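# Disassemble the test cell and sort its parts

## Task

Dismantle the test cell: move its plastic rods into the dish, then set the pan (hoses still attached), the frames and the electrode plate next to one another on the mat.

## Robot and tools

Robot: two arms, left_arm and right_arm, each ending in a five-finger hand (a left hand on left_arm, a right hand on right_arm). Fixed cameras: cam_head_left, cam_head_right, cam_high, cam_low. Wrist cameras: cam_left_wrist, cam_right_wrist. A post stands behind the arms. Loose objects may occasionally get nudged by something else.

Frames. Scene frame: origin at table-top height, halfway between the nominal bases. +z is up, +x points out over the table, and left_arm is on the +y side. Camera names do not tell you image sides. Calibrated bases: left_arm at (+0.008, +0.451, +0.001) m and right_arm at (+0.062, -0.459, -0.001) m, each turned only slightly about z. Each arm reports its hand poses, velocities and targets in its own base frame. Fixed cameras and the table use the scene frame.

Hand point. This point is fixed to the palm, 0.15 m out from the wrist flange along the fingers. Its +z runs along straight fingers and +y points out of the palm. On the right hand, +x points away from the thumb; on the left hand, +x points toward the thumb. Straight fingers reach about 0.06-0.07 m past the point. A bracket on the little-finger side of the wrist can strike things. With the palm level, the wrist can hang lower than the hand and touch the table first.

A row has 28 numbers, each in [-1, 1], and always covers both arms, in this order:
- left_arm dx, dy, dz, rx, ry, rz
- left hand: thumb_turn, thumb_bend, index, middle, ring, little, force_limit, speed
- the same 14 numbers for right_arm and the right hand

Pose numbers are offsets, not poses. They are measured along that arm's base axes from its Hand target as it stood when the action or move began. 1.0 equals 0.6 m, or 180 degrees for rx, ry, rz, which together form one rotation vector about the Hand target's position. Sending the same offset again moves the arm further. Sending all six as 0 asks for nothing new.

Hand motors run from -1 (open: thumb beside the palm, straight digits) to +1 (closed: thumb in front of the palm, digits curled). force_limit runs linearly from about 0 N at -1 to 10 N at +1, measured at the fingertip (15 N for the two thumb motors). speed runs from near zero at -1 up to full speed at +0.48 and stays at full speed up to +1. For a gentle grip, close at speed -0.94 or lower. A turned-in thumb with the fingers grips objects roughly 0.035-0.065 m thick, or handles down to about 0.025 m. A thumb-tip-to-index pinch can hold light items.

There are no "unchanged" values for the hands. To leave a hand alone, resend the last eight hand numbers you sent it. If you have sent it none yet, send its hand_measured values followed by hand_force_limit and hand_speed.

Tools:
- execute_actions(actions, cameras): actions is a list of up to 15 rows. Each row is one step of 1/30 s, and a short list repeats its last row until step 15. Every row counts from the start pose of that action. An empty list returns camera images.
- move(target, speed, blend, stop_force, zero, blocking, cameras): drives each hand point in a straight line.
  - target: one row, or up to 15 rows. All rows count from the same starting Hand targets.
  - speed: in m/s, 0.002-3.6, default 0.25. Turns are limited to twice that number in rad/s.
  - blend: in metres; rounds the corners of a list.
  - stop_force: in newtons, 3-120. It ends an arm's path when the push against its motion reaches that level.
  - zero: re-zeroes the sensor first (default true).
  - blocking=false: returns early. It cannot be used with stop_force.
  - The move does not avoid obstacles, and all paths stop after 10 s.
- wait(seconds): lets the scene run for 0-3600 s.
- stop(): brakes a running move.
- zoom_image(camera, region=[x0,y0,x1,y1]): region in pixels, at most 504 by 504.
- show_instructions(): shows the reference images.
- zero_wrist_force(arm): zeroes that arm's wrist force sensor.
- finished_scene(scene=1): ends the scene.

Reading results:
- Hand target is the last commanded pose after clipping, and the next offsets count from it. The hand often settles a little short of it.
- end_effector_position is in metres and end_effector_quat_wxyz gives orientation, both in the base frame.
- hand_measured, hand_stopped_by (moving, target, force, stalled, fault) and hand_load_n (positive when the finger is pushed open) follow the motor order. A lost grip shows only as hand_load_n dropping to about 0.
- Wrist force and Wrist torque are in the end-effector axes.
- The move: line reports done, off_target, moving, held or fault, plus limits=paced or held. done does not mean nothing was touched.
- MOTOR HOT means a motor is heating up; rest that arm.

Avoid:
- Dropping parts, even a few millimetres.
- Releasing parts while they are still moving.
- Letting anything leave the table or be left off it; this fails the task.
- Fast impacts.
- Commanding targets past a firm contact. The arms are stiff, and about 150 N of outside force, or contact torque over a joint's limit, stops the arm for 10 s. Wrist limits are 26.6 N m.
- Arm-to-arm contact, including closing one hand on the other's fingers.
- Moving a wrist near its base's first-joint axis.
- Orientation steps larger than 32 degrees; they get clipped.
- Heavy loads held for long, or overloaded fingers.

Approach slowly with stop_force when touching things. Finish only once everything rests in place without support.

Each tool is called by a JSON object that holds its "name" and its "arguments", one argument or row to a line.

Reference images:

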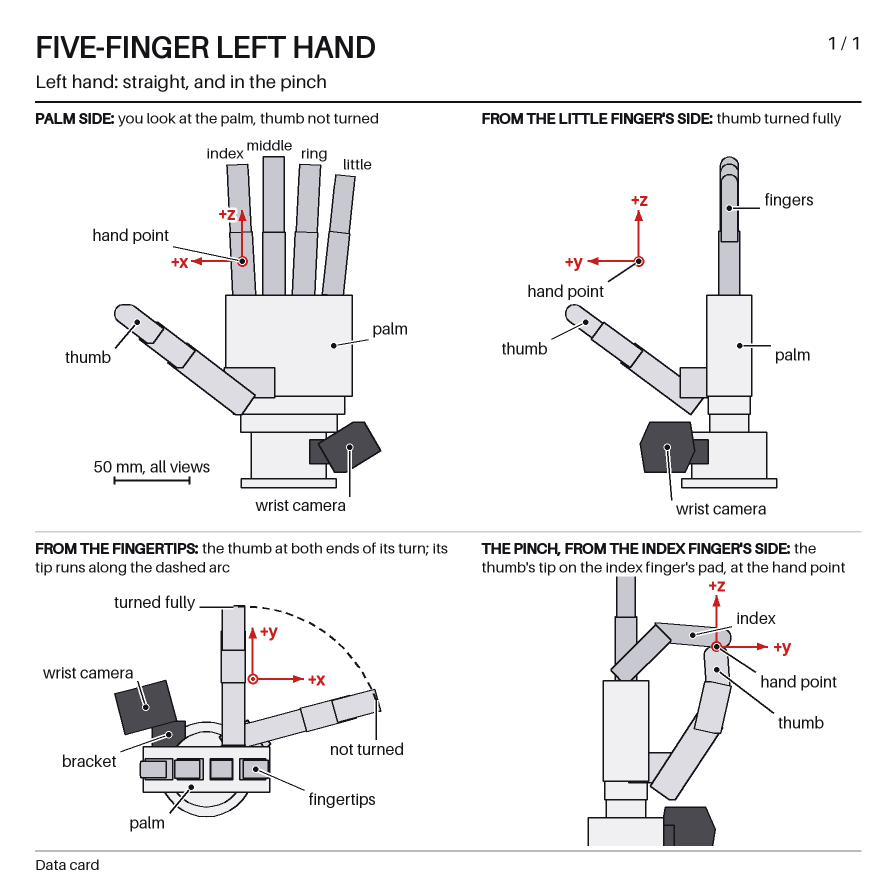

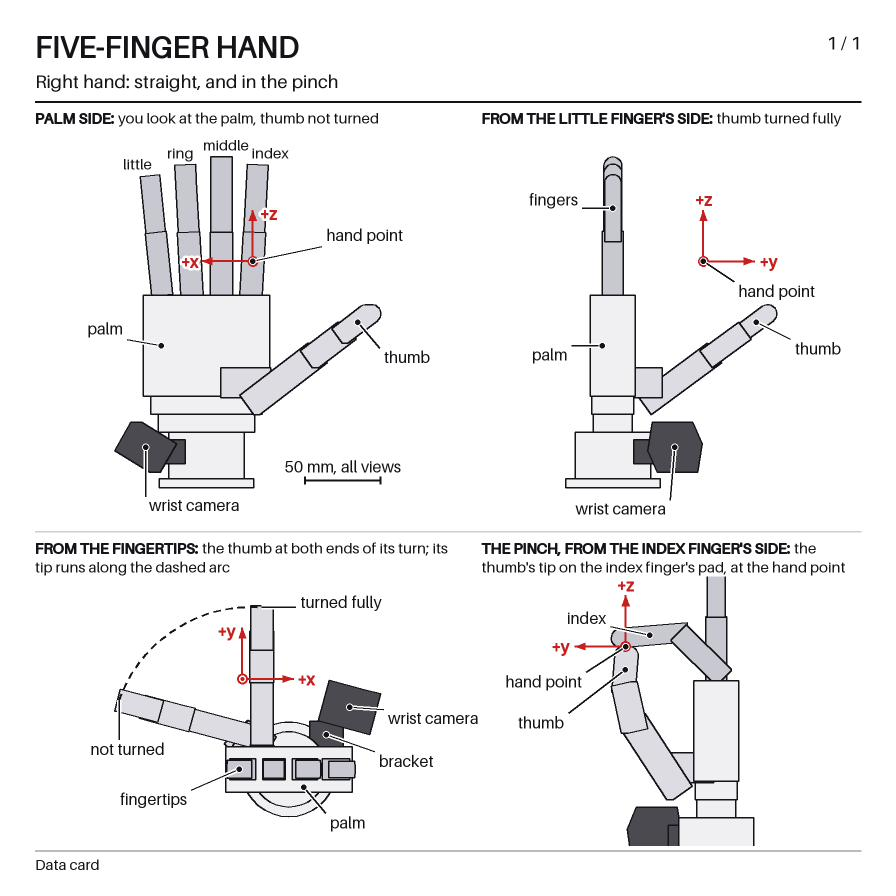

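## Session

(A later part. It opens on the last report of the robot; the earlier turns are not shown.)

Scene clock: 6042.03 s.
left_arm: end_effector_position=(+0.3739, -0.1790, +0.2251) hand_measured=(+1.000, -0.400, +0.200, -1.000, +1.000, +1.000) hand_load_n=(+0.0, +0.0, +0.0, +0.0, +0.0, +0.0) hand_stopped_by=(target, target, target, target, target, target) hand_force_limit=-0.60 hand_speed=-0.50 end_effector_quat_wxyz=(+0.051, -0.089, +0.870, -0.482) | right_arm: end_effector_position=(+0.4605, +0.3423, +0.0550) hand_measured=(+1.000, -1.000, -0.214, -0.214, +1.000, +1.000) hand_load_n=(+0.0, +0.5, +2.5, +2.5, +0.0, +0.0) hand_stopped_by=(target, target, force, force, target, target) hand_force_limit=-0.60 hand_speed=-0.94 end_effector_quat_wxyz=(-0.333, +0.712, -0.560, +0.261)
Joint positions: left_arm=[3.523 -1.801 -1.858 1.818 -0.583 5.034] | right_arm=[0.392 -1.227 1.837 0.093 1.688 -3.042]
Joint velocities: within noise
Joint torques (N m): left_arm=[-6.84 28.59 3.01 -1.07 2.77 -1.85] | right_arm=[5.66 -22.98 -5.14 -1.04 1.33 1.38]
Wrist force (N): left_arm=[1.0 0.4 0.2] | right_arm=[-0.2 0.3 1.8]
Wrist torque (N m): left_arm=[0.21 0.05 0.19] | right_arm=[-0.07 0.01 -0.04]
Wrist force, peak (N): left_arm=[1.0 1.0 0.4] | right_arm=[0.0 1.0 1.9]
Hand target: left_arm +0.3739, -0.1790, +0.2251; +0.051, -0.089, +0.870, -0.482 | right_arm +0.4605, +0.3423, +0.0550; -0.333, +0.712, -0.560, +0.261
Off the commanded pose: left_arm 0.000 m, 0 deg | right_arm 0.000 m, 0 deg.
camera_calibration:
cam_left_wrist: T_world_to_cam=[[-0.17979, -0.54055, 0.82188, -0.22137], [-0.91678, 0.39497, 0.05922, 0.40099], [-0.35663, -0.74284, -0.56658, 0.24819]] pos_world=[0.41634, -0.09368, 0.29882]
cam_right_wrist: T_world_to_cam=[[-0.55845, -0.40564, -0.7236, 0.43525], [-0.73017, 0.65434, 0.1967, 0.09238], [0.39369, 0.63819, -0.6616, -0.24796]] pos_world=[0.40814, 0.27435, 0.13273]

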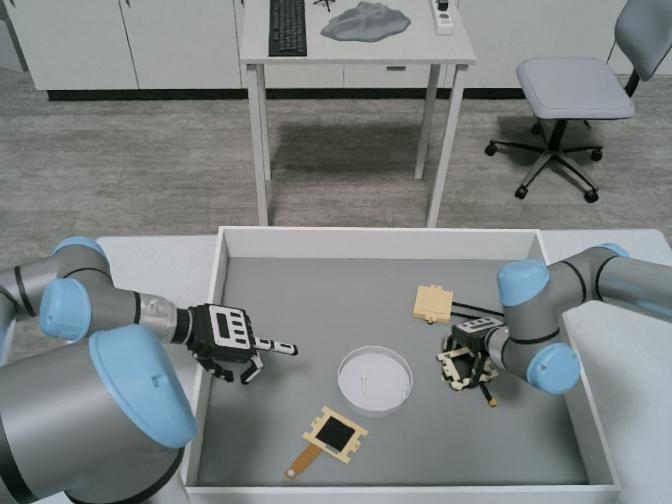

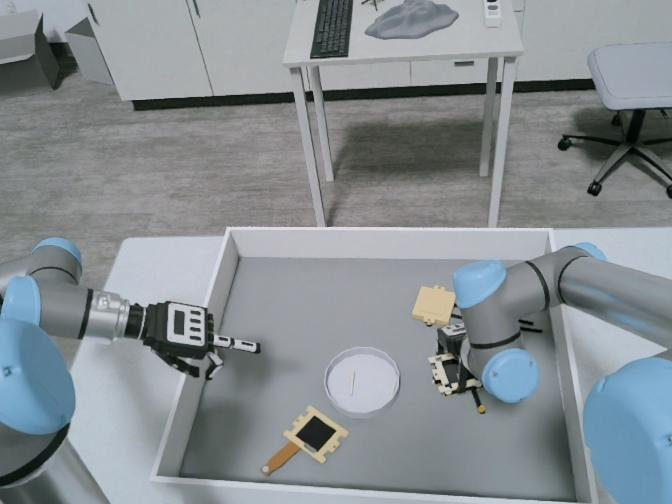

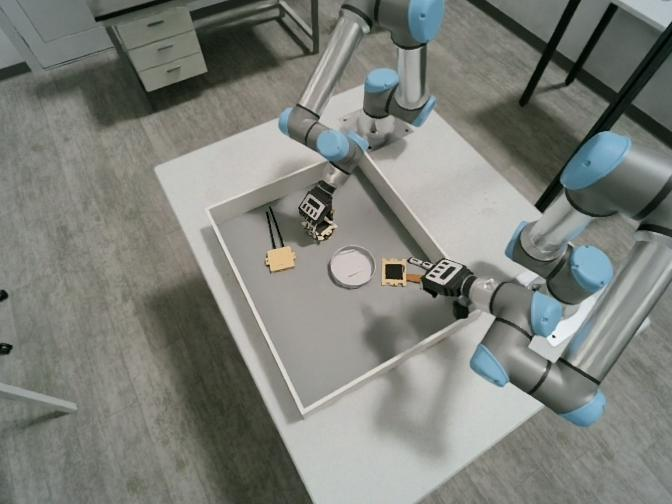

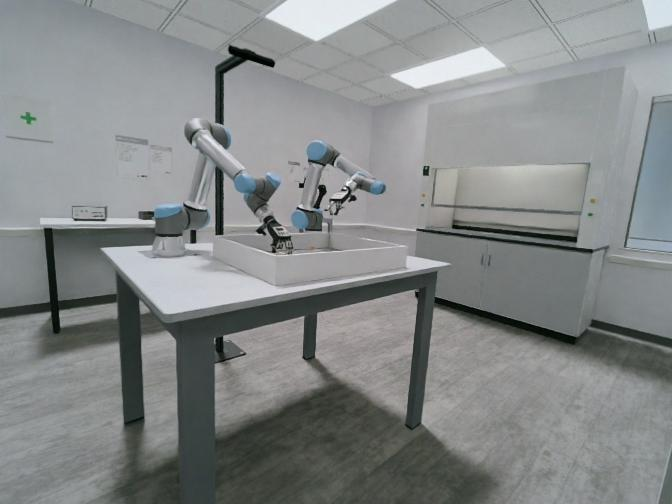

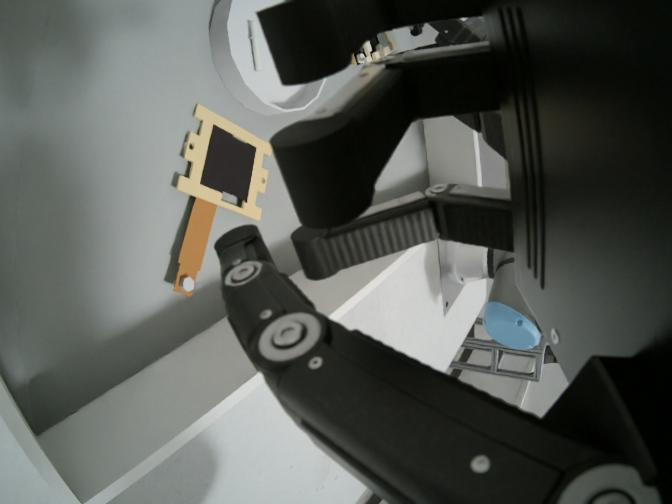

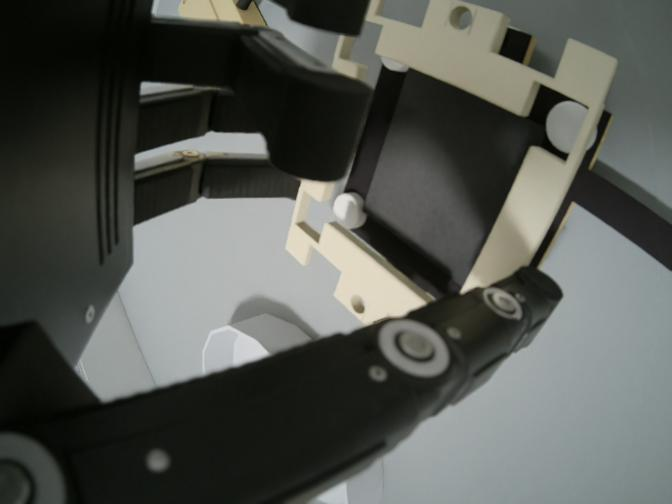

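{"name": "move", "arguments": {
  "target": [0,0,0,0,0,0,1,-0.4,0.2,-1,1,1,-0.6,-0.5, 0,0,0.1,0,0,0,1,-1,0.2,0.2,1,1,-0.6,-0.94],
  "speed": 0.05,
  "cameras": ["cam_right_wrist","cam_head_left"]
}}

Scene clock: 6056.10 s.
left_arm: end_effector_position=(+0.3739, -0.1790, +0.2251) hand_measured=(+1.000, -0.400, +0.200, -1.000, +1.000, +1.000) hand_load_n=(+0.0, -0.5, +0.0, +0.0, +0.0, +0.0) hand_stopped_by=(target, target, target, target, target, target) hand_force_limit=-0.60 hand_speed=-0.50 end_effector_quat_wxyz=(+0.051, -0.089, +0.870, -0.482) | right_arm: end_effector_position=(+0.4606, +0.3424, +0.1152) hand_measured=(+1.000, -1.000, -0.214, -0.214, +1.000, +1.000) hand_load_n=(+0.0, +0.5, +2.5, +2.5, +0.0, +0.0) hand_stopped_by=(target, target, force, force, target, target) hand_force_limit=-0.60 hand_speed=-0.94 end_effector_quat_wxyz=(-0.333, +0.712, -0.560, +0.261) end_effector_velocity=(+0.000, +0.000, -0.002) end_effector_angular_velocity=(-0.001, +0.000, +0.001)
Joint positions: left_arm=[3.523 -1.801 -1.858 1.818 -0.583 5.034] | right_arm=[0.392 -1.301 1.761 0.243 1.688 -3.042]
Joint velocities: left_arm=[within noise] | right_arm=[0 0.002 0.002 -0.005 0 -0.001]
Joint torques (N m): left_arm=[-6.72 28.51 3.18 -1.08 2.82 -1.62] | right_arm=[4.44 -22.94 -7.12 -0.72 0.76 1.47]
Wrist force (N): left_arm=[0.9 0.5 0.0] | right_arm=[0.2 0.5 1.7]
Wrist torque (N m): left_arm=[0.25 0.05 0.18] | right_arm=[-0.04 -0.03 -0.01]
Wrist force, peak (N): left_arm=[1.0 0.9 0.1] | right_arm=[0.0 1.2 2.1]
Hand target: left_arm +0.3739, -0.1790, +0.2251; +0.051, -0.089, +0.870, -0.482 | right_arm +0.4605, +0.3423, +0.1150; -0.333, +0.712, -0.560, +0.261
Off the commanded pose: left_arm 0.000 m, 0 deg | right_arm 0.000 m, 0 deg.
move: done
cam_right_wrist: T_world_to_cam=[[-0.5581, -0.40553, -0.72393, 0.4788], [-0.73027, 0.65431, 0.19646, 0.08064], [0.394, 0.6383, -0.66131, -0.20844]] pos_world=[0.40824, 0.27445, 0.19293]
Images, in order (width x height): cam_head_left 672x504, cam_right_wrist 672x504.

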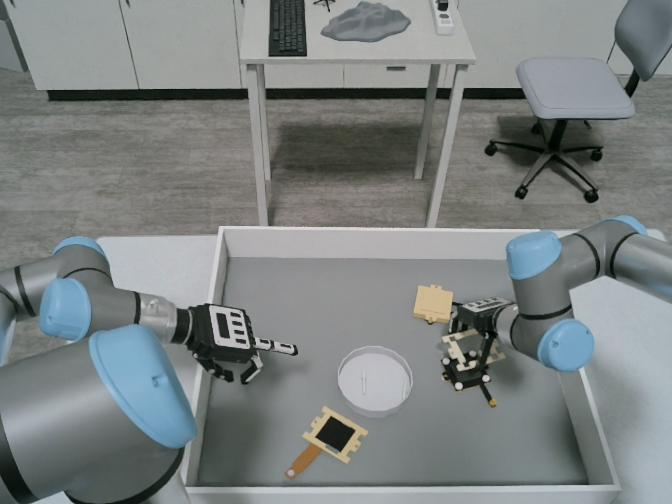

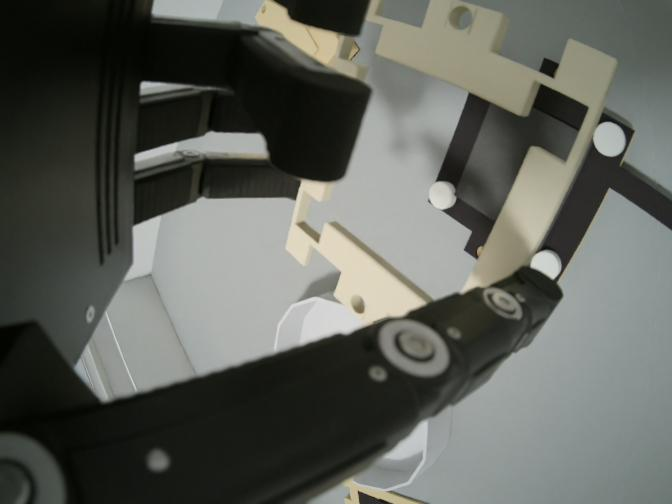

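{"name": "move", "arguments": {
  "target": [0,0,0,0,0,0,1,-0.4,0.2,-1,1,1,-0.6,-0.5, 0.2955,0.3542,0,0,0,0,1,-1,0.2,0.2,1,1,-0.6,-0.94],
  "speed": 0.1,
  "cameras": ["cam_right_wrist","cam_head_left","cam_head_right"]
}}

Scene clock: 6123.63 s.
left_arm: end_effector_position=(+0.3739, -0.1790, +0.2251) hand_measured=(+1.000, -0.400, +0.200, -1.000, +1.000, +1.000) hand_load_n=(+0.0, +0.0, +0.0, +0.0, +0.0, +0.0) hand_stopped_by=(target, target, target, target, target, target) hand_force_limit=-0.60 hand_speed=-0.50 end_effector_quat_wxyz=(+0.051, -0.089, +0.870, -0.482) | right_arm: end_effector_position=(+0.6377, +0.5548, +0.1149) hand_measured=(+1.000, -1.000, -0.214, -0.214, +1.000, +1.000) hand_load_n=(+0.0, +0.5, +2.5, +2.5, +0.0, +0.0) hand_stopped_by=(target, target, force, force, target, target) hand_force_limit=-0.60 hand_speed=-0.94 end_effector_quat_wxyz=(-0.332, +0.712, -0.560, +0.261)
Joint positions: left_arm=[3.523 -1.801 -1.858 1.818 -0.583 5.034] | right_arm=[0.585 -0.57 0.559 0.739 1.834 -2.913]
Joint torques (N m): left_arm=[-6.58 28.26 2.84 -0.97 2.85 -1.7] | right_arm=[-7.12 -61.17 -29.72 0.33 -0.94 -1.25]
Wrist force (N): left_arm=[0.8 0.7 -0.1] | right_arm=[0.1 0.7 1.4]
Wrist torque (N m): left_arm=[0.27 0.05 0.17] | right_arm=[-0.02 -0.04 -0.09]
Wrist force, peak (N): left_arm=[1.1 1.0 0.1] | right_arm=[-0.5 0.8 2.1]
Hand target: left_arm +0.3739, -0.1790, +0.2251; +0.051, -0.089, +0.870, -0.482 | right_arm +0.6378, +0.5548, +0.1150; -0.333, +0.712, -0.560, +0.261
Off the commanded pose: left_arm 0.000 m, 0 deg | right_arm 0.000 m, 0 deg.
move: done
cam_right_wrist: T_world_to_cam=[[-0.55852, -0.40569, -0.72352, 0.66397], [-0.73011, 0.65442, 0.19667, 0.07086], [0.39369, 0.63809, -0.6617, -0.41368]] pos_world=[0.58544, 0.48695, 0.19273]
Images, in order (width x height): cam_head_left 672x504, cam_head_right 672x504, cam_right_wrist 672x504.

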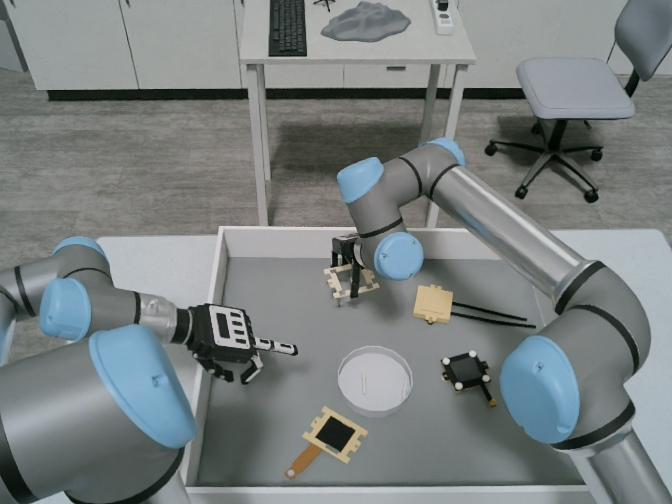

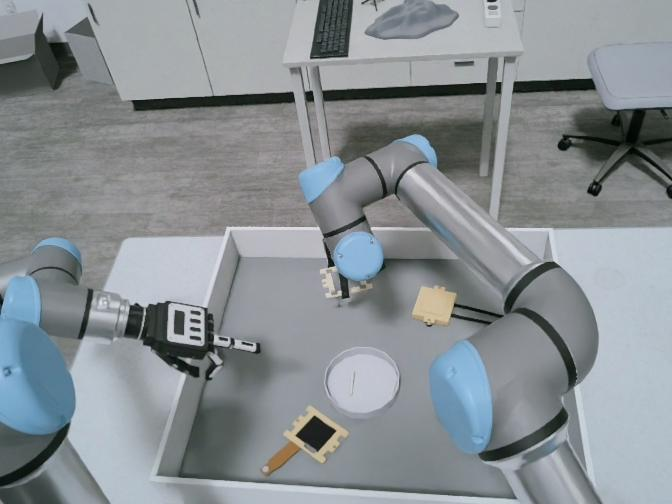

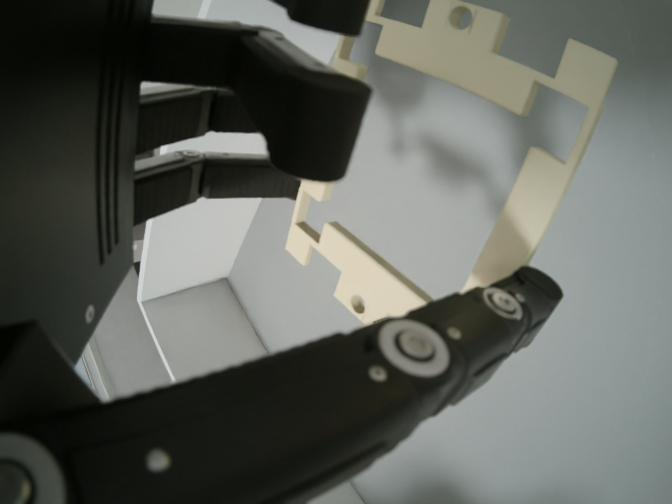

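{"name": "move", "arguments": {
  "target": [0,0,0,0,0,0,1,-0.4,0.2,-1,1,1,-0.6,-0.5, 0,0,-0.1083,0,0,0,1,-1,0.2,0.2,1,1,-0.6,-0.94],
  "speed": 0.05,
  "cameras": ["cam_right_wrist","cam_head_left","cam_head_right"]
}}

{"name": "zero_wrist_force", "arguments": {
  "arm": "right_arm"
}}

{"name": "move", "arguments": {
  "target": [0,0,0,0,0,0,1,-0.4,0.2,-1,1,1,-0.6,-0.5, 0,0,-0.042,0,0,0,1,-1,0.2,0.2,1,1,-0.6,-0.94],
  "speed": 0.008,
  "stop_force": 3.5,
  "cameras": ["cam_right_wrist","cam_head_left","cam_head_right"]
}}

Scene clock: 6136.47 s.
left_arm: end_effector_position=(+0.3739, -0.1790, +0.2251) hand_measured=(+1.000, -0.400, +0.200, -1.000, +1.000, +1.000) hand_load_n=(+0.0, +0.0, +0.0, +0.0, +0.0, +0.0) hand_stopped_by=(target, target, target, target, target, target) hand_force_limit=-0.60 hand_speed=-0.50 end_effector_quat_wxyz=(+0.051, -0.089, +0.870, -0.482) | right_arm: end_effector_position=(+0.6377, +0.5548, +0.0497) hand_measured=(+1.000, -1.000, -0.214, -0.214, +1.000, +1.000) hand_load_n=(+0.0, +0.5, +2.5, +2.5, +0.0, +0.0) hand_stopped_by=(target, target, force, force, target, target) hand_force_limit=-0.60 hand_speed=-0.94 end_effector_quat_wxyz=(-0.332, +0.713, -0.560, +0.261)
Joint positions: left_arm=[3.523 -1.801 -1.858 1.818 -0.583 5.034] | right_arm=[0.585 -0.553 0.693 0.588 1.834 -2.913]
Joint torques (N m): left_arm=[-5.71 27.58 3.19 -1.02 2.9 -1.48] | right_arm=[-3.78 -71.64 -31.49 2.14 1.36 1.13]
Wrist force (N): left_arm=[0.9 0.5 0.1] | right_arm=[0.2 0.8 1.5]
Wrist torque (N m): left_arm=[0.23 0.05 0.18] | right_arm=[0.00 -0.05 -0.08]
Wrist force, peak (N): left_arm=[1.2 0.9 0.1] | right_arm=[0.2 1.4 1.6]
Hand target: left_arm +0.3739, -0.1790, +0.2251; +0.051, -0.089, +0.870, -0.482 | right_arm +0.6378, +0.5548, +0.0500; -0.333, +0.712, -0.560, +0.261
Off the commanded pose: left_arm 0.000 m, 0 deg | right_arm 0.000 m, 0 deg.
move: done
cam_right_wrist: T_world_to_cam=[[-0.55866, -0.40585, -0.72331, 0.61689], [-0.73011, 0.6544, 0.19672, 0.08375], [0.3935, 0.638, -0.66191, -0.45657]] pos_world=[0.58544, 0.48685, 0.12753]
Images, in order (width x height): cam_head_left 672x504, cam_head_right 672x504, cam_right_wrist 672x504.

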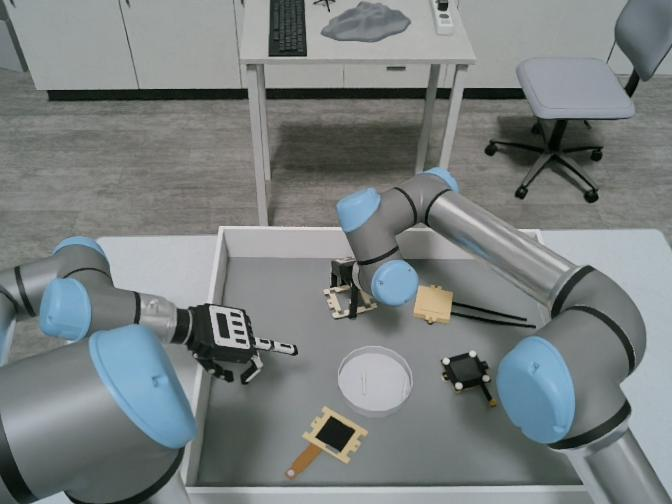

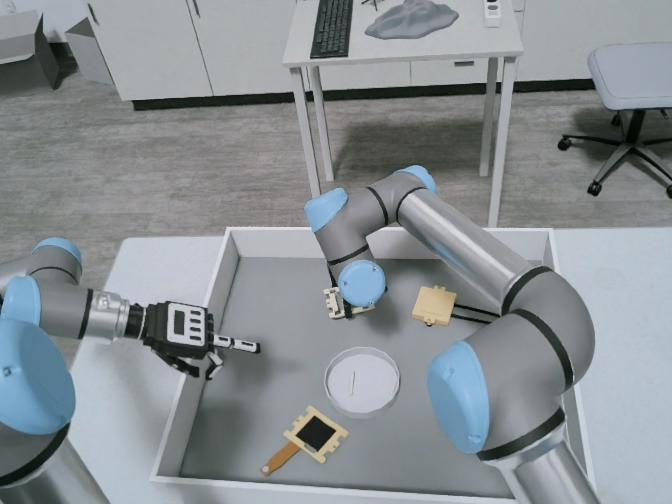

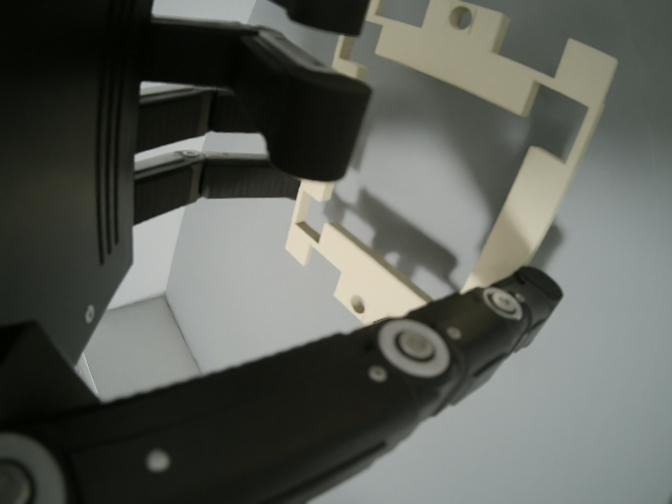

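Wrist force sensor zeroed.

Scene clock: 6138.93 s.
left_arm: end_effector_position=(+0.3739, -0.1790, +0.2251) hand_measured=(+1.000, -0.400, +0.200, -1.000, +1.000, +1.000) hand_load_n=(+0.0, +0.0, +0.0, -0.5, +0.0, +0.0) hand_stopped_by=(target, target, target, target, target, target) hand_force_limit=-0.60 hand_speed=-0.50 end_effector_quat_wxyz=(+0.051, -0.089, +0.870, -0.482) | right_arm: end_effector_position=(+0.6378, +0.5548, +0.0397) hand_measured=(+1.000, -1.000, -0.214, -0.214, +1.000, +1.000) hand_load_n=(+0.5, +0.5, +2.5, +2.5, +0.0, +0.0) hand_stopped_by=(target, target, force, force, target, target) hand_force_limit=-0.60 hand_speed=-0.94 end_effector_quat_wxyz=(-0.333, +0.712, -0.560, +0.261)
Joint positions: left_arm=[3.523 -1.801 -1.858 1.818 -0.583 5.034] | right_arm=[0.585 -0.548 0.709 0.567 1.834 -2.913]
Joint torques (N m): left_arm=[-6.3 28.53 3.21 -0.9 2.85 -1.68] | right_arm=[-4.07 -69.22 -29.48 1.77 0.99 0.31]
Wrist force (N, zeroed by zero_wrist_force on right_arm): left_arm=[0.5 0.7 0.0] | right_arm=[0.3 -2.9 -2.7]
Wrist torque (N m, zeroed by zero_wrist_force on right_arm): left_arm=[0.27 0.11 0.15] | right_arm=[0.05 0.06 -0.05]
Wrist force, peak (N, zeroed by zero_wrist_force on right_arm): left_arm=[1.0 1.1 0.1] | right_arm=[0.0 -5.6 -4.1]
Hand target: left_arm +0.3739, -0.1790, +0.2251; +0.051, -0.089, +0.870, -0.482 | right_arm +0.6378, +0.5548, +0.0397; -0.333, +0.712, -0.560, +0.261 (not the last commanded pose)
Off the commanded pose: left_arm 0.000 m, 0 deg | right_arm 0.015 m, 0 deg.
move: contact (right_arm)
cam_right_wrist: T_world_to_cam=[[-0.55845, -0.40564, -0.7236, 0.60943], [-0.73017, 0.65434, 0.1967, 0.08574], [0.39369, 0.63819, -0.6616, -0.46356]] pos_world=[0.58544, 0.48695, 0.11743]
Images, in order (width x height): cam_head_left 672x504, cam_head_right 672x504, cam_right_wrist 672x504.

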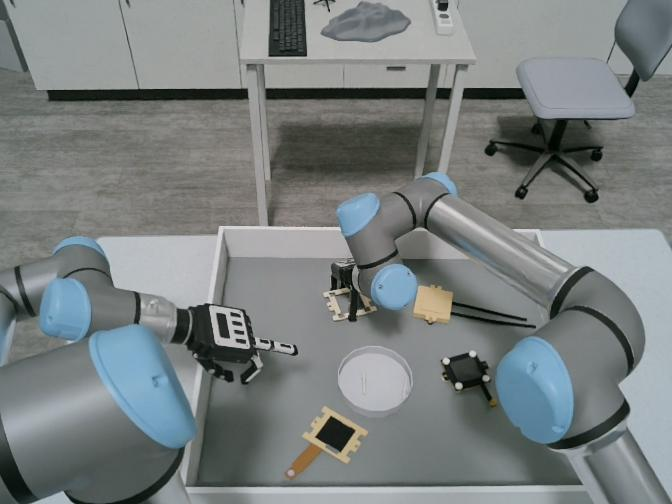

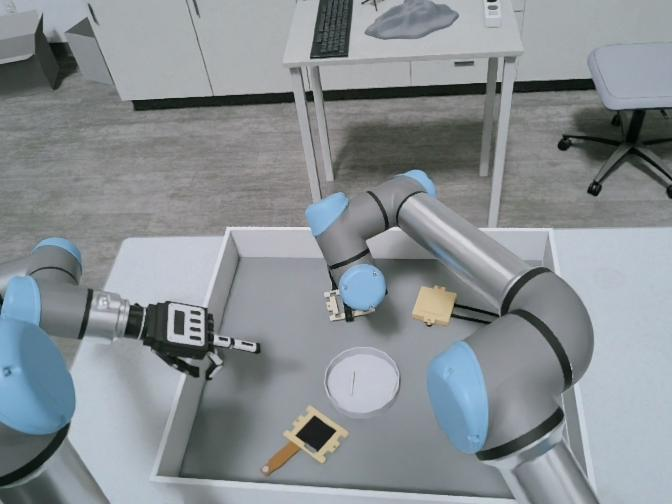

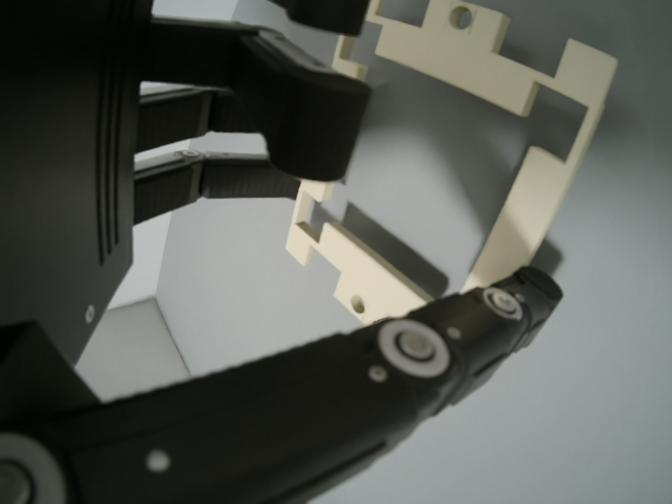

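{"name": "zoom_image", "arguments": {
  "camera": "cam_head_left",
  "region": [290, 230, 450, 350]
}}

{"name": "zoom_image", "arguments": {
  "camera": "cam_right_wrist",
  "region": [270, 0, 670, 330]
}}

Scaled by 3.150 from the camera's image (finer frame: 960x720).

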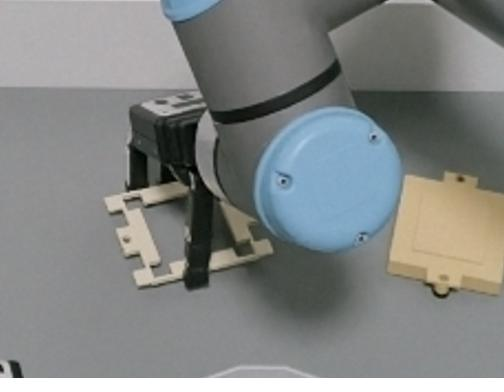

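Scaled by 1.260 from the camera's image (finer frame: 960x720).

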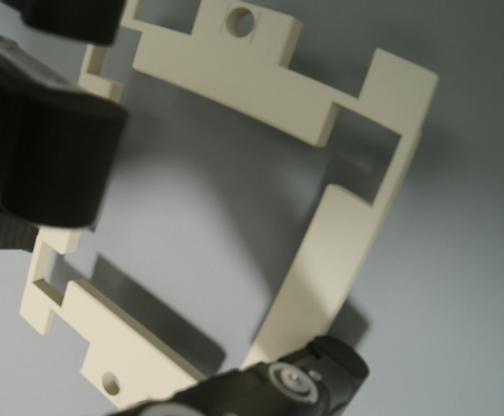

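{"name": "move", "arguments": {
  "target": [0,0,0,0,0,0,1,-0.4,0.2,-1,1,1,-0.6,-0.5, 0,0,-0.03,0,0,0,1,-1,0.2,0.2,1,1,-0.6,-0.94],
  "speed": 0.004,
  "stop_force": 3.5,
  "cameras": ["cam_right_wrist"]
}}

Scene clock: 6165.23 s.
left_arm: end_effector_position=(+0.3739, -0.1790, +0.2251) hand_measured=(+1.000, -0.400, +0.200, -1.000, +1.000, +1.000) hand_load_n=(+0.0, +0.0, +0.0, +0.0, +0.0, +0.0) hand_stopped_by=(target, target, target, target, target, target) hand_force_limit=-0.60 hand_speed=-0.50 end_effector_quat_wxyz=(+0.051, -0.089, +0.870, -0.482) | right_arm: end_effector_position=(+0.6379, +0.5549, +0.0393) hand_measured=(+1.000, -1.000, -0.214, -0.214, +1.000, +1.000) hand_load_n=(+0.5, +0.5, +2.0, +2.0, +0.0, +0.0) hand_stopped_by=(target, target, force, force, target, target) hand_force_limit=-0.60 hand_speed=-0.94 end_effector_quat_wxyz=(-0.333, +0.712, -0.560, +0.261)
Joint positions: left_arm=[3.523 -1.801 -1.858 1.818 -0.583 5.034] | right_arm=[0.585 -0.548 0.71 0.565 1.834 -2.913]
Joint torques (N m): left_arm=[-6.08 28.46 2.55 -1.01 2.83 -1.38] | right_arm=[-4.28 -66.28 -28.82 1.9 1.2 0.21]
Wrist force (N, zeroed by zero_wrist_force on right_arm): left_arm=[0.9 0.7 0.0] | right_arm=[1.1 -5.6 -5.4]
Wrist torque (N m, zeroed by zero_wrist_force on right_arm): left_arm=[0.26 0.04 0.17] | right_arm=[0.02 0.08 -0.11]
Wrist force, peak (N, zeroed by zero_wrist_force on right_arm): left_arm=[1.3 0.6 -0.1] | right_arm=[0.8 -7.7 -6.0]
Hand target: left_arm +0.3739, -0.1790, +0.2251; +0.051, -0.089, +0.870, -0.482 | right_arm +0.6379, +0.5549, +0.0393; -0.333, +0.712, -0.560, +0.261 (not the last commanded pose)
Off the commanded pose: left_arm 0.000 m, 0 deg | right_arm 0.018 m, 0 deg.
move: contact (right_arm)
cam_right_wrist: T_world_to_cam=[[-0.55811, -0.40541, -0.72399, 0.60893], [-0.73026, 0.65428, 0.19656, 0.08599], [0.394, 0.6384, -0.66122, -0.46419]] pos_world=[0.58554, 0.48695, 0.11703]

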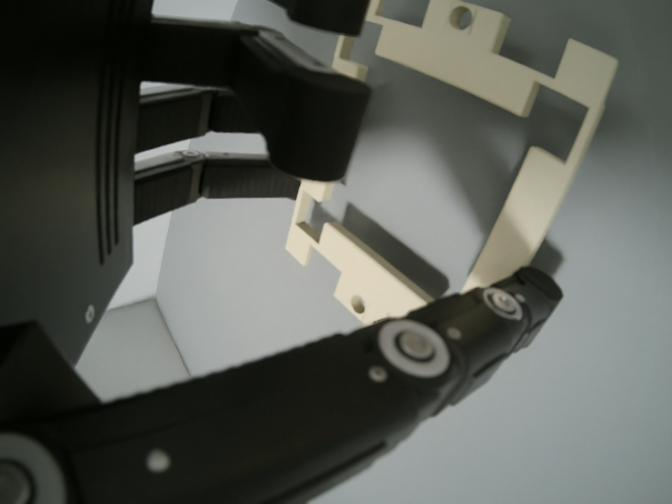

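{"name": "execute_actions", "arguments": {
  "actions": [
    [[0,0,0,0,0,0,1,-0.4,0.2,-1,1,1,-0.6,-0.5,0,0,0,0,0,0,1,-1,0.2,0.2,1,1,-0.6,-0.94]]
  ],
  "cameras": ["all"]
}}

{"name": "zoom_image", "arguments": {
  "camera": "cam_head_left",
  "region": [310, 260, 410, 335]
}}

{"name": "zoom_image", "arguments": {
  "camera": "cam_head_right",
  "region": [310, 260, 410, 335]
}}

{"name": "zoom_image", "arguments": {
  "camera": "cam_high",
  "region": [270, 240, 400, 340]
}}

Scene clock: 6193.37 s.
left_arm: end_effector_position=(+0.3739, -0.1790, +0.2251) hand_measured=(+1.000, -0.400, +0.200, -1.000, +1.000, +1.000) hand_load_n=(+0.0, +0.0, +0.0, +0.0, +0.0, +0.0) hand_stopped_by=(target, target, target, target, target, target) hand_force_limit=-0.60 hand_speed=-0.50 end_effector_quat_wxyz=(+0.051, -0.089, +0.870, -0.482) | right_arm: end_effector_position=(+0.6379, +0.5549, +0.0393) hand_measured=(+1.000, -1.000, -0.214, -0.214, +1.000, +1.000) hand_load_n=(+0.5, +0.5, +2.5, +2.0, +0.0, +0.0) hand_stopped_by=(target, target, force, force, target, target) hand_force_limit=-0.60 hand_speed=-0.94 end_effector_quat_wxyz=(-0.333, +0.712, -0.560, +0.261)
Joint positions: left_arm=[3.523 -1.801 -1.858 1.818 -0.583 5.034] | right_arm=[0.585 -0.548 0.71 0.565 1.834 -2.913]
Joint torques (N m): left_arm=[-6.17 27.95 2.89 -0.97 2.75 -1.54] | right_arm=[-4.4 -66.33 -28.68 -0.08 1.12 0.15]
Wrist force (N, zeroed by zero_wrist_force on right_arm): left_arm=[0.7 0.7 0.0] | right_arm=[1.0 -5.7 -5.3]
Wrist torque (N m, zeroed by zero_wrist_force on right_arm): left_arm=[0.28 0.07 0.17] | right_arm=[0.00 0.09 -0.11]
Wrist force, peak (N, zeroed by zero_wrist_force on right_arm): left_arm=[1.1 1.1 0.0] | right_arm=[0.7 -5.7 -5.7]
Hand target: left_arm +0.3739, -0.1790, +0.2251; +0.051, -0.089, +0.870, -0.482 | right_arm +0.6379, +0.5549, +0.0393; -0.333, +0.712, -0.560, +0.261
Off the commanded pose: left_arm 0.000 m, 0 deg | right_arm 0.000 m, 0 deg.
cam_left_wrist: T_world_to_cam=[[-0.17979, -0.54055, 0.82188, -0.22137], [-0.91678, 0.39497, 0.05922, 0.40099], [-0.35663, -0.74284, -0.56658, 0.24819]] pos_world=[0.41634, -0.09368, 0.29882]
cam_right_wrist: T_world_to_cam=[[-0.55811, -0.40541, -0.72399, 0.60893], [-0.73026, 0.65428, 0.19656, 0.08599], [0.394, 0.6384, -0.66122, -0.46419]] pos_world=[0.58554, 0.48695, 0.11703]

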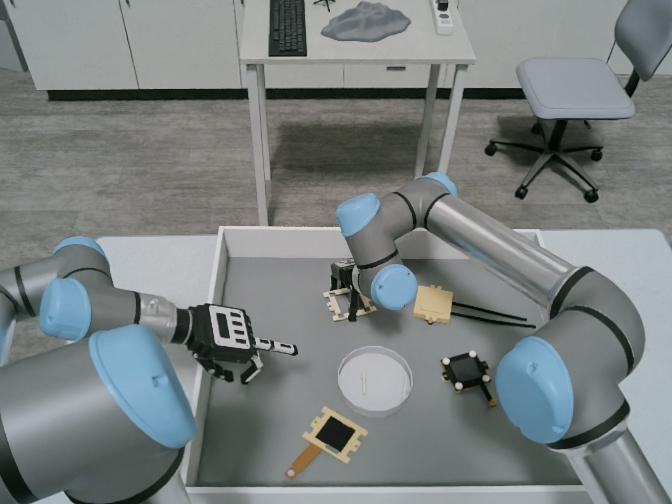

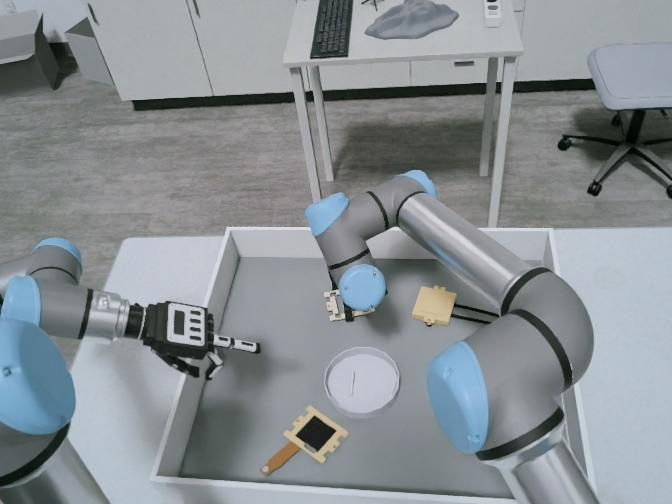

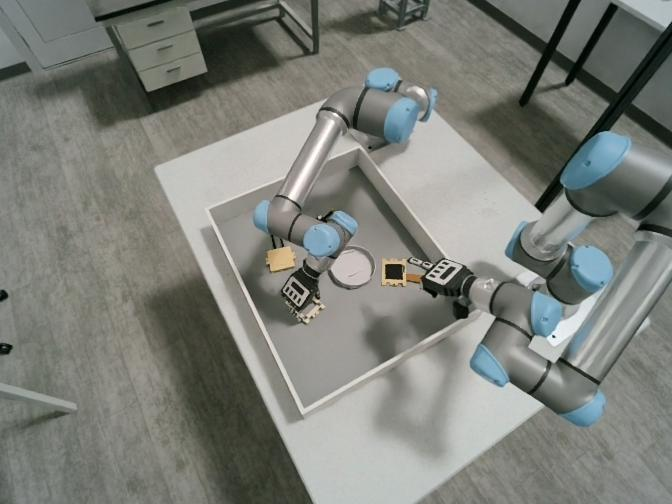

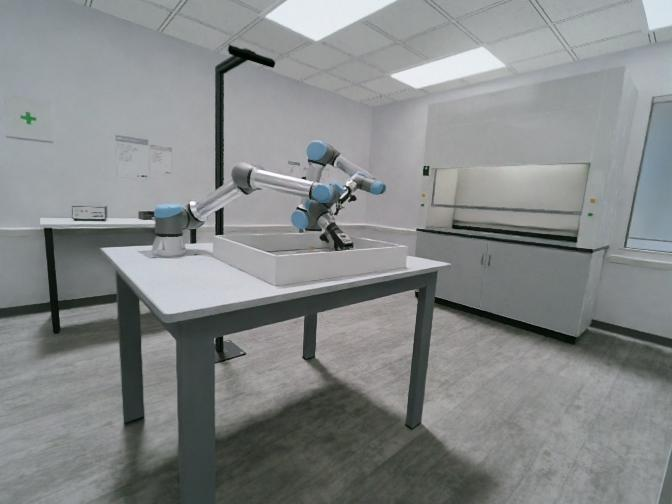

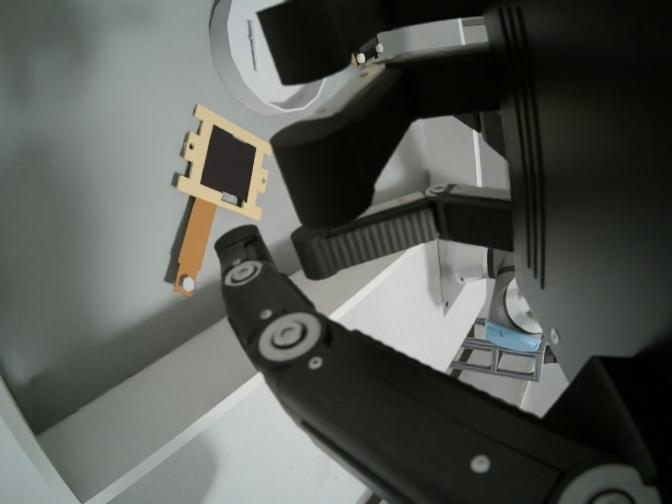

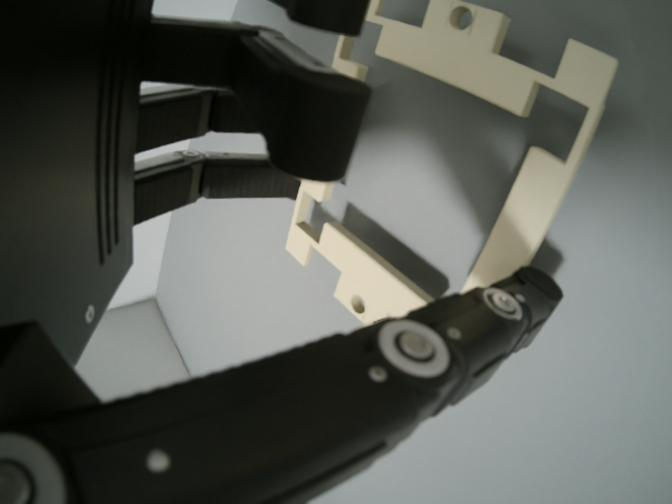

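Scaled by 5.040 from the camera's image (finer frame: 960x720).

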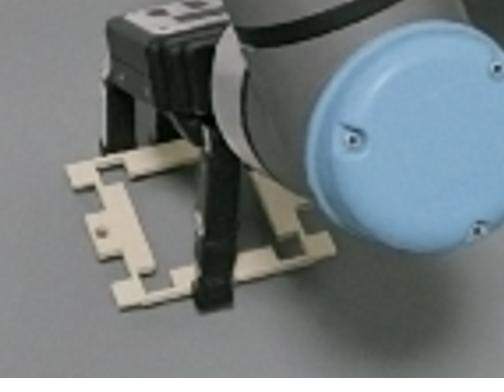

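Scaled by 5.040 from the camera's image (finer frame: 960x720).

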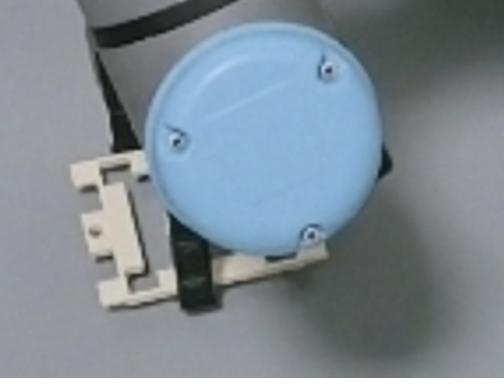

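Scaled by 3.877 from the camera's image (finer frame: 960x720).

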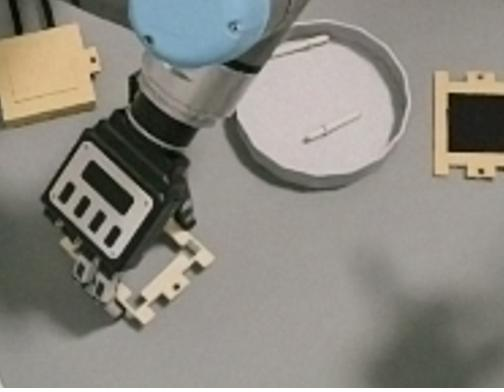

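{"name": "move", "arguments": {
  "target": [0,0,0,0,0,0,1,-0.4,0.2,-1,1,1,-0.6,-0.5, 0,0,0.0008,0,0,0,1,-1,0.2,0.2,1,1,-0.6,-0.94],
  "speed": 0.01
}}

{"name": "move", "arguments": {
  "target": [0,0,0,0,0,0,1,-0.4,0.2,-1,1,1,-0.6,-0.5, 0,0,0,0,0,0,1,-1,-0.5,-0.5,1,1,-0.6,-0.94],
  "speed": 0.01,
  "cameras": ["cam_right_wrist","cam_high"]
}}

Scene clock: 6262.20 s.
left_arm: end_effector_position=(+0.3739, -0.1790, +0.2251) hand_measured=(+1.000, -0.400, +0.200, -1.000, +1.000, +1.000) hand_load_n=(+0.0, +0.0, +0.0, -0.5, +0.5, +0.0) hand_stopped_by=(target, target, target, target, target, target) hand_force_limit=-0.60 hand_speed=-0.50 end_effector_quat_wxyz=(+0.051, -0.089, +0.870, -0.482) | right_arm: end_effector_position=(+0.6379, +0.5549, +0.0398) hand_measured=(+1.000, -1.000, -0.214, -0.214, +1.000, +1.000) hand_load_n=(+0.5, +0.5, +2.0, +2.0, +0.0, +0.0) hand_stopped_by=(target, target, force, force, target, target) hand_force_limit=-0.60 hand_speed=-0.94 end_effector_quat_wxyz=(-0.333, +0.712, -0.560, +0.261)
Joint positions: left_arm=[3.523 -1.801 -1.858 1.818 -0.583 5.034] | right_arm=[0.585 -0.548 0.709 0.566 1.834 -2.913]
Joint torques (N m): left_arm=[-5.32 27.85 2.84 -1.07 2.94 -1.24] | right_arm=[-4.57 -69.5 -26.39 0.24 1.07 0.21]
Wrist force (N, zeroed by zero_wrist_force on right_arm): left_arm=[0.9 0.5 -0.1] | right_arm=[0.2 -1.6 -2.2]
Wrist torque (N m, zeroed by zero_wrist_force on right_arm): left_arm=[0.24 0.06 0.17] | right_arm=[0.07 0.10 -0.05]
Wrist force, peak (N, zeroed by zero_wrist_force on right_arm): left_arm=[0.8 1.1 -0.1] | right_arm=[1.2 -5.9 -5.5]
Hand target: left_arm +0.3739, -0.1790, +0.2251; +0.051, -0.089, +0.870, -0.482 | right_arm +0.6379, +0.5549, +0.0398; -0.333, +0.712, -0.560, +0.261
Off the commanded pose: left_arm 0.000 m, 0 deg | right_arm 0.000 m, 0 deg.
move: done

Scene clock: 6264.17 s.
left_arm: end_effector_position=(+0.3739, -0.1790, +0.2251) hand_measured=(+1.000, -0.400, +0.200, -1.000, +1.000, +1.000) hand_load_n=(+0.0, +0.0, +0.0, +0.0, +0.0, +0.0) hand_stopped_by=(target, target, target, target, target, target) hand_force_limit=-0.60 hand_speed=-0.50 end_effector_quat_wxyz=(+0.051, -0.089, +0.870, -0.482) | right_arm: end_effector_position=(+0.6379, +0.5549, +0.0398) hand_measured=(+1.000, -1.000, -0.500, -0.500, +1.000, +1.000) hand_load_n=(+0.0, +0.0, +0.0, +0.0, +0.0, +0.0) hand_stopped_by=(target, target, target, target, target, target) hand_force_limit=-0.60 hand_speed=-0.94 end_effector_quat_wxyz=(-0.333, +0.712, -0.560, +0.261)
Joint positions: left_arm=[3.523 -1.801 -1.858 1.818 -0.583 5.034] | right_arm=[0.585 -0.548 0.709 0.566 1.834 -2.913]
Joint torques (N m): left_arm=[-6.57 28.36 2.56 -0.94 2.82 -1.27] | right_arm=[-3.99 -68.6 -8.65 -0.36 1.06 0.1]
Wrist force (N, zeroed by zero_wrist_force on right_arm): left_arm=[0.5 0.5 0.2] | right_arm=[0.2 0.0 -0.3]
Wrist torque (N m, zeroed by zero_wrist_force on right_arm): left_arm=[0.22 0.12 0.16] | right_arm=[0.03 -0.01 0.02]
Wrist force, peak (N, zeroed by zero_wrist_force on right_arm): left_arm=[1.1 0.9 0.1] | right_arm=[-0.3 -1.2 -3.9]
Hand target: left_arm +0.3739, -0.1790, +0.2251; +0.051, -0.089, +0.870, -0.482 | right_arm +0.6379, +0.5549, +0.0398; -0.333, +0.712, -0.560, +0.261
Off the commanded pose: left_arm 0.000 m, 0 deg | right_arm 0.000 m, 0 deg.
move: done
cam_right_wrist: T_world_to_cam=[[-0.55811, -0.40541, -0.72399, 0.60922], [-0.73026, 0.65428, 0.19656, 0.08591], [0.394, 0.6384, -0.66122, -0.46393]] pos_world=[0.58554, 0.48695, 0.11743]
Images, in order (width x height): cam_high 672x504, cam_right_wrist 672x504.

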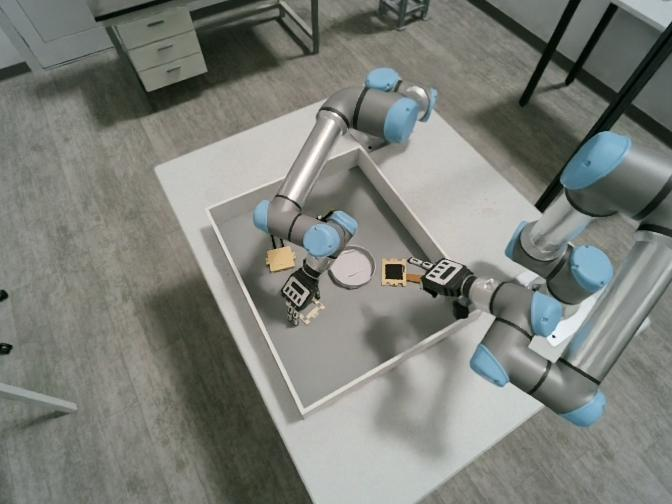

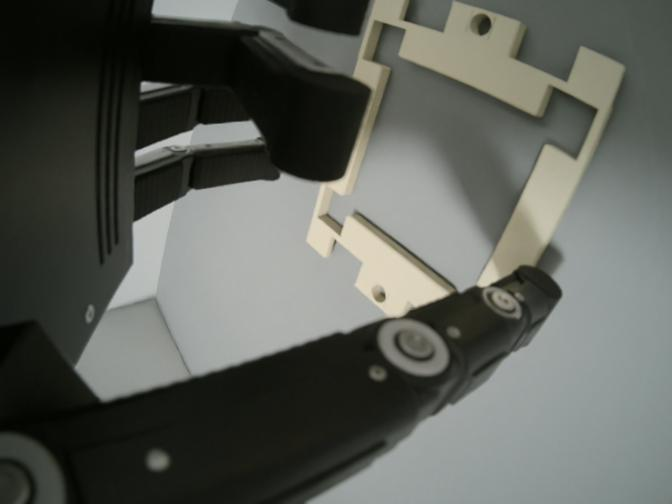

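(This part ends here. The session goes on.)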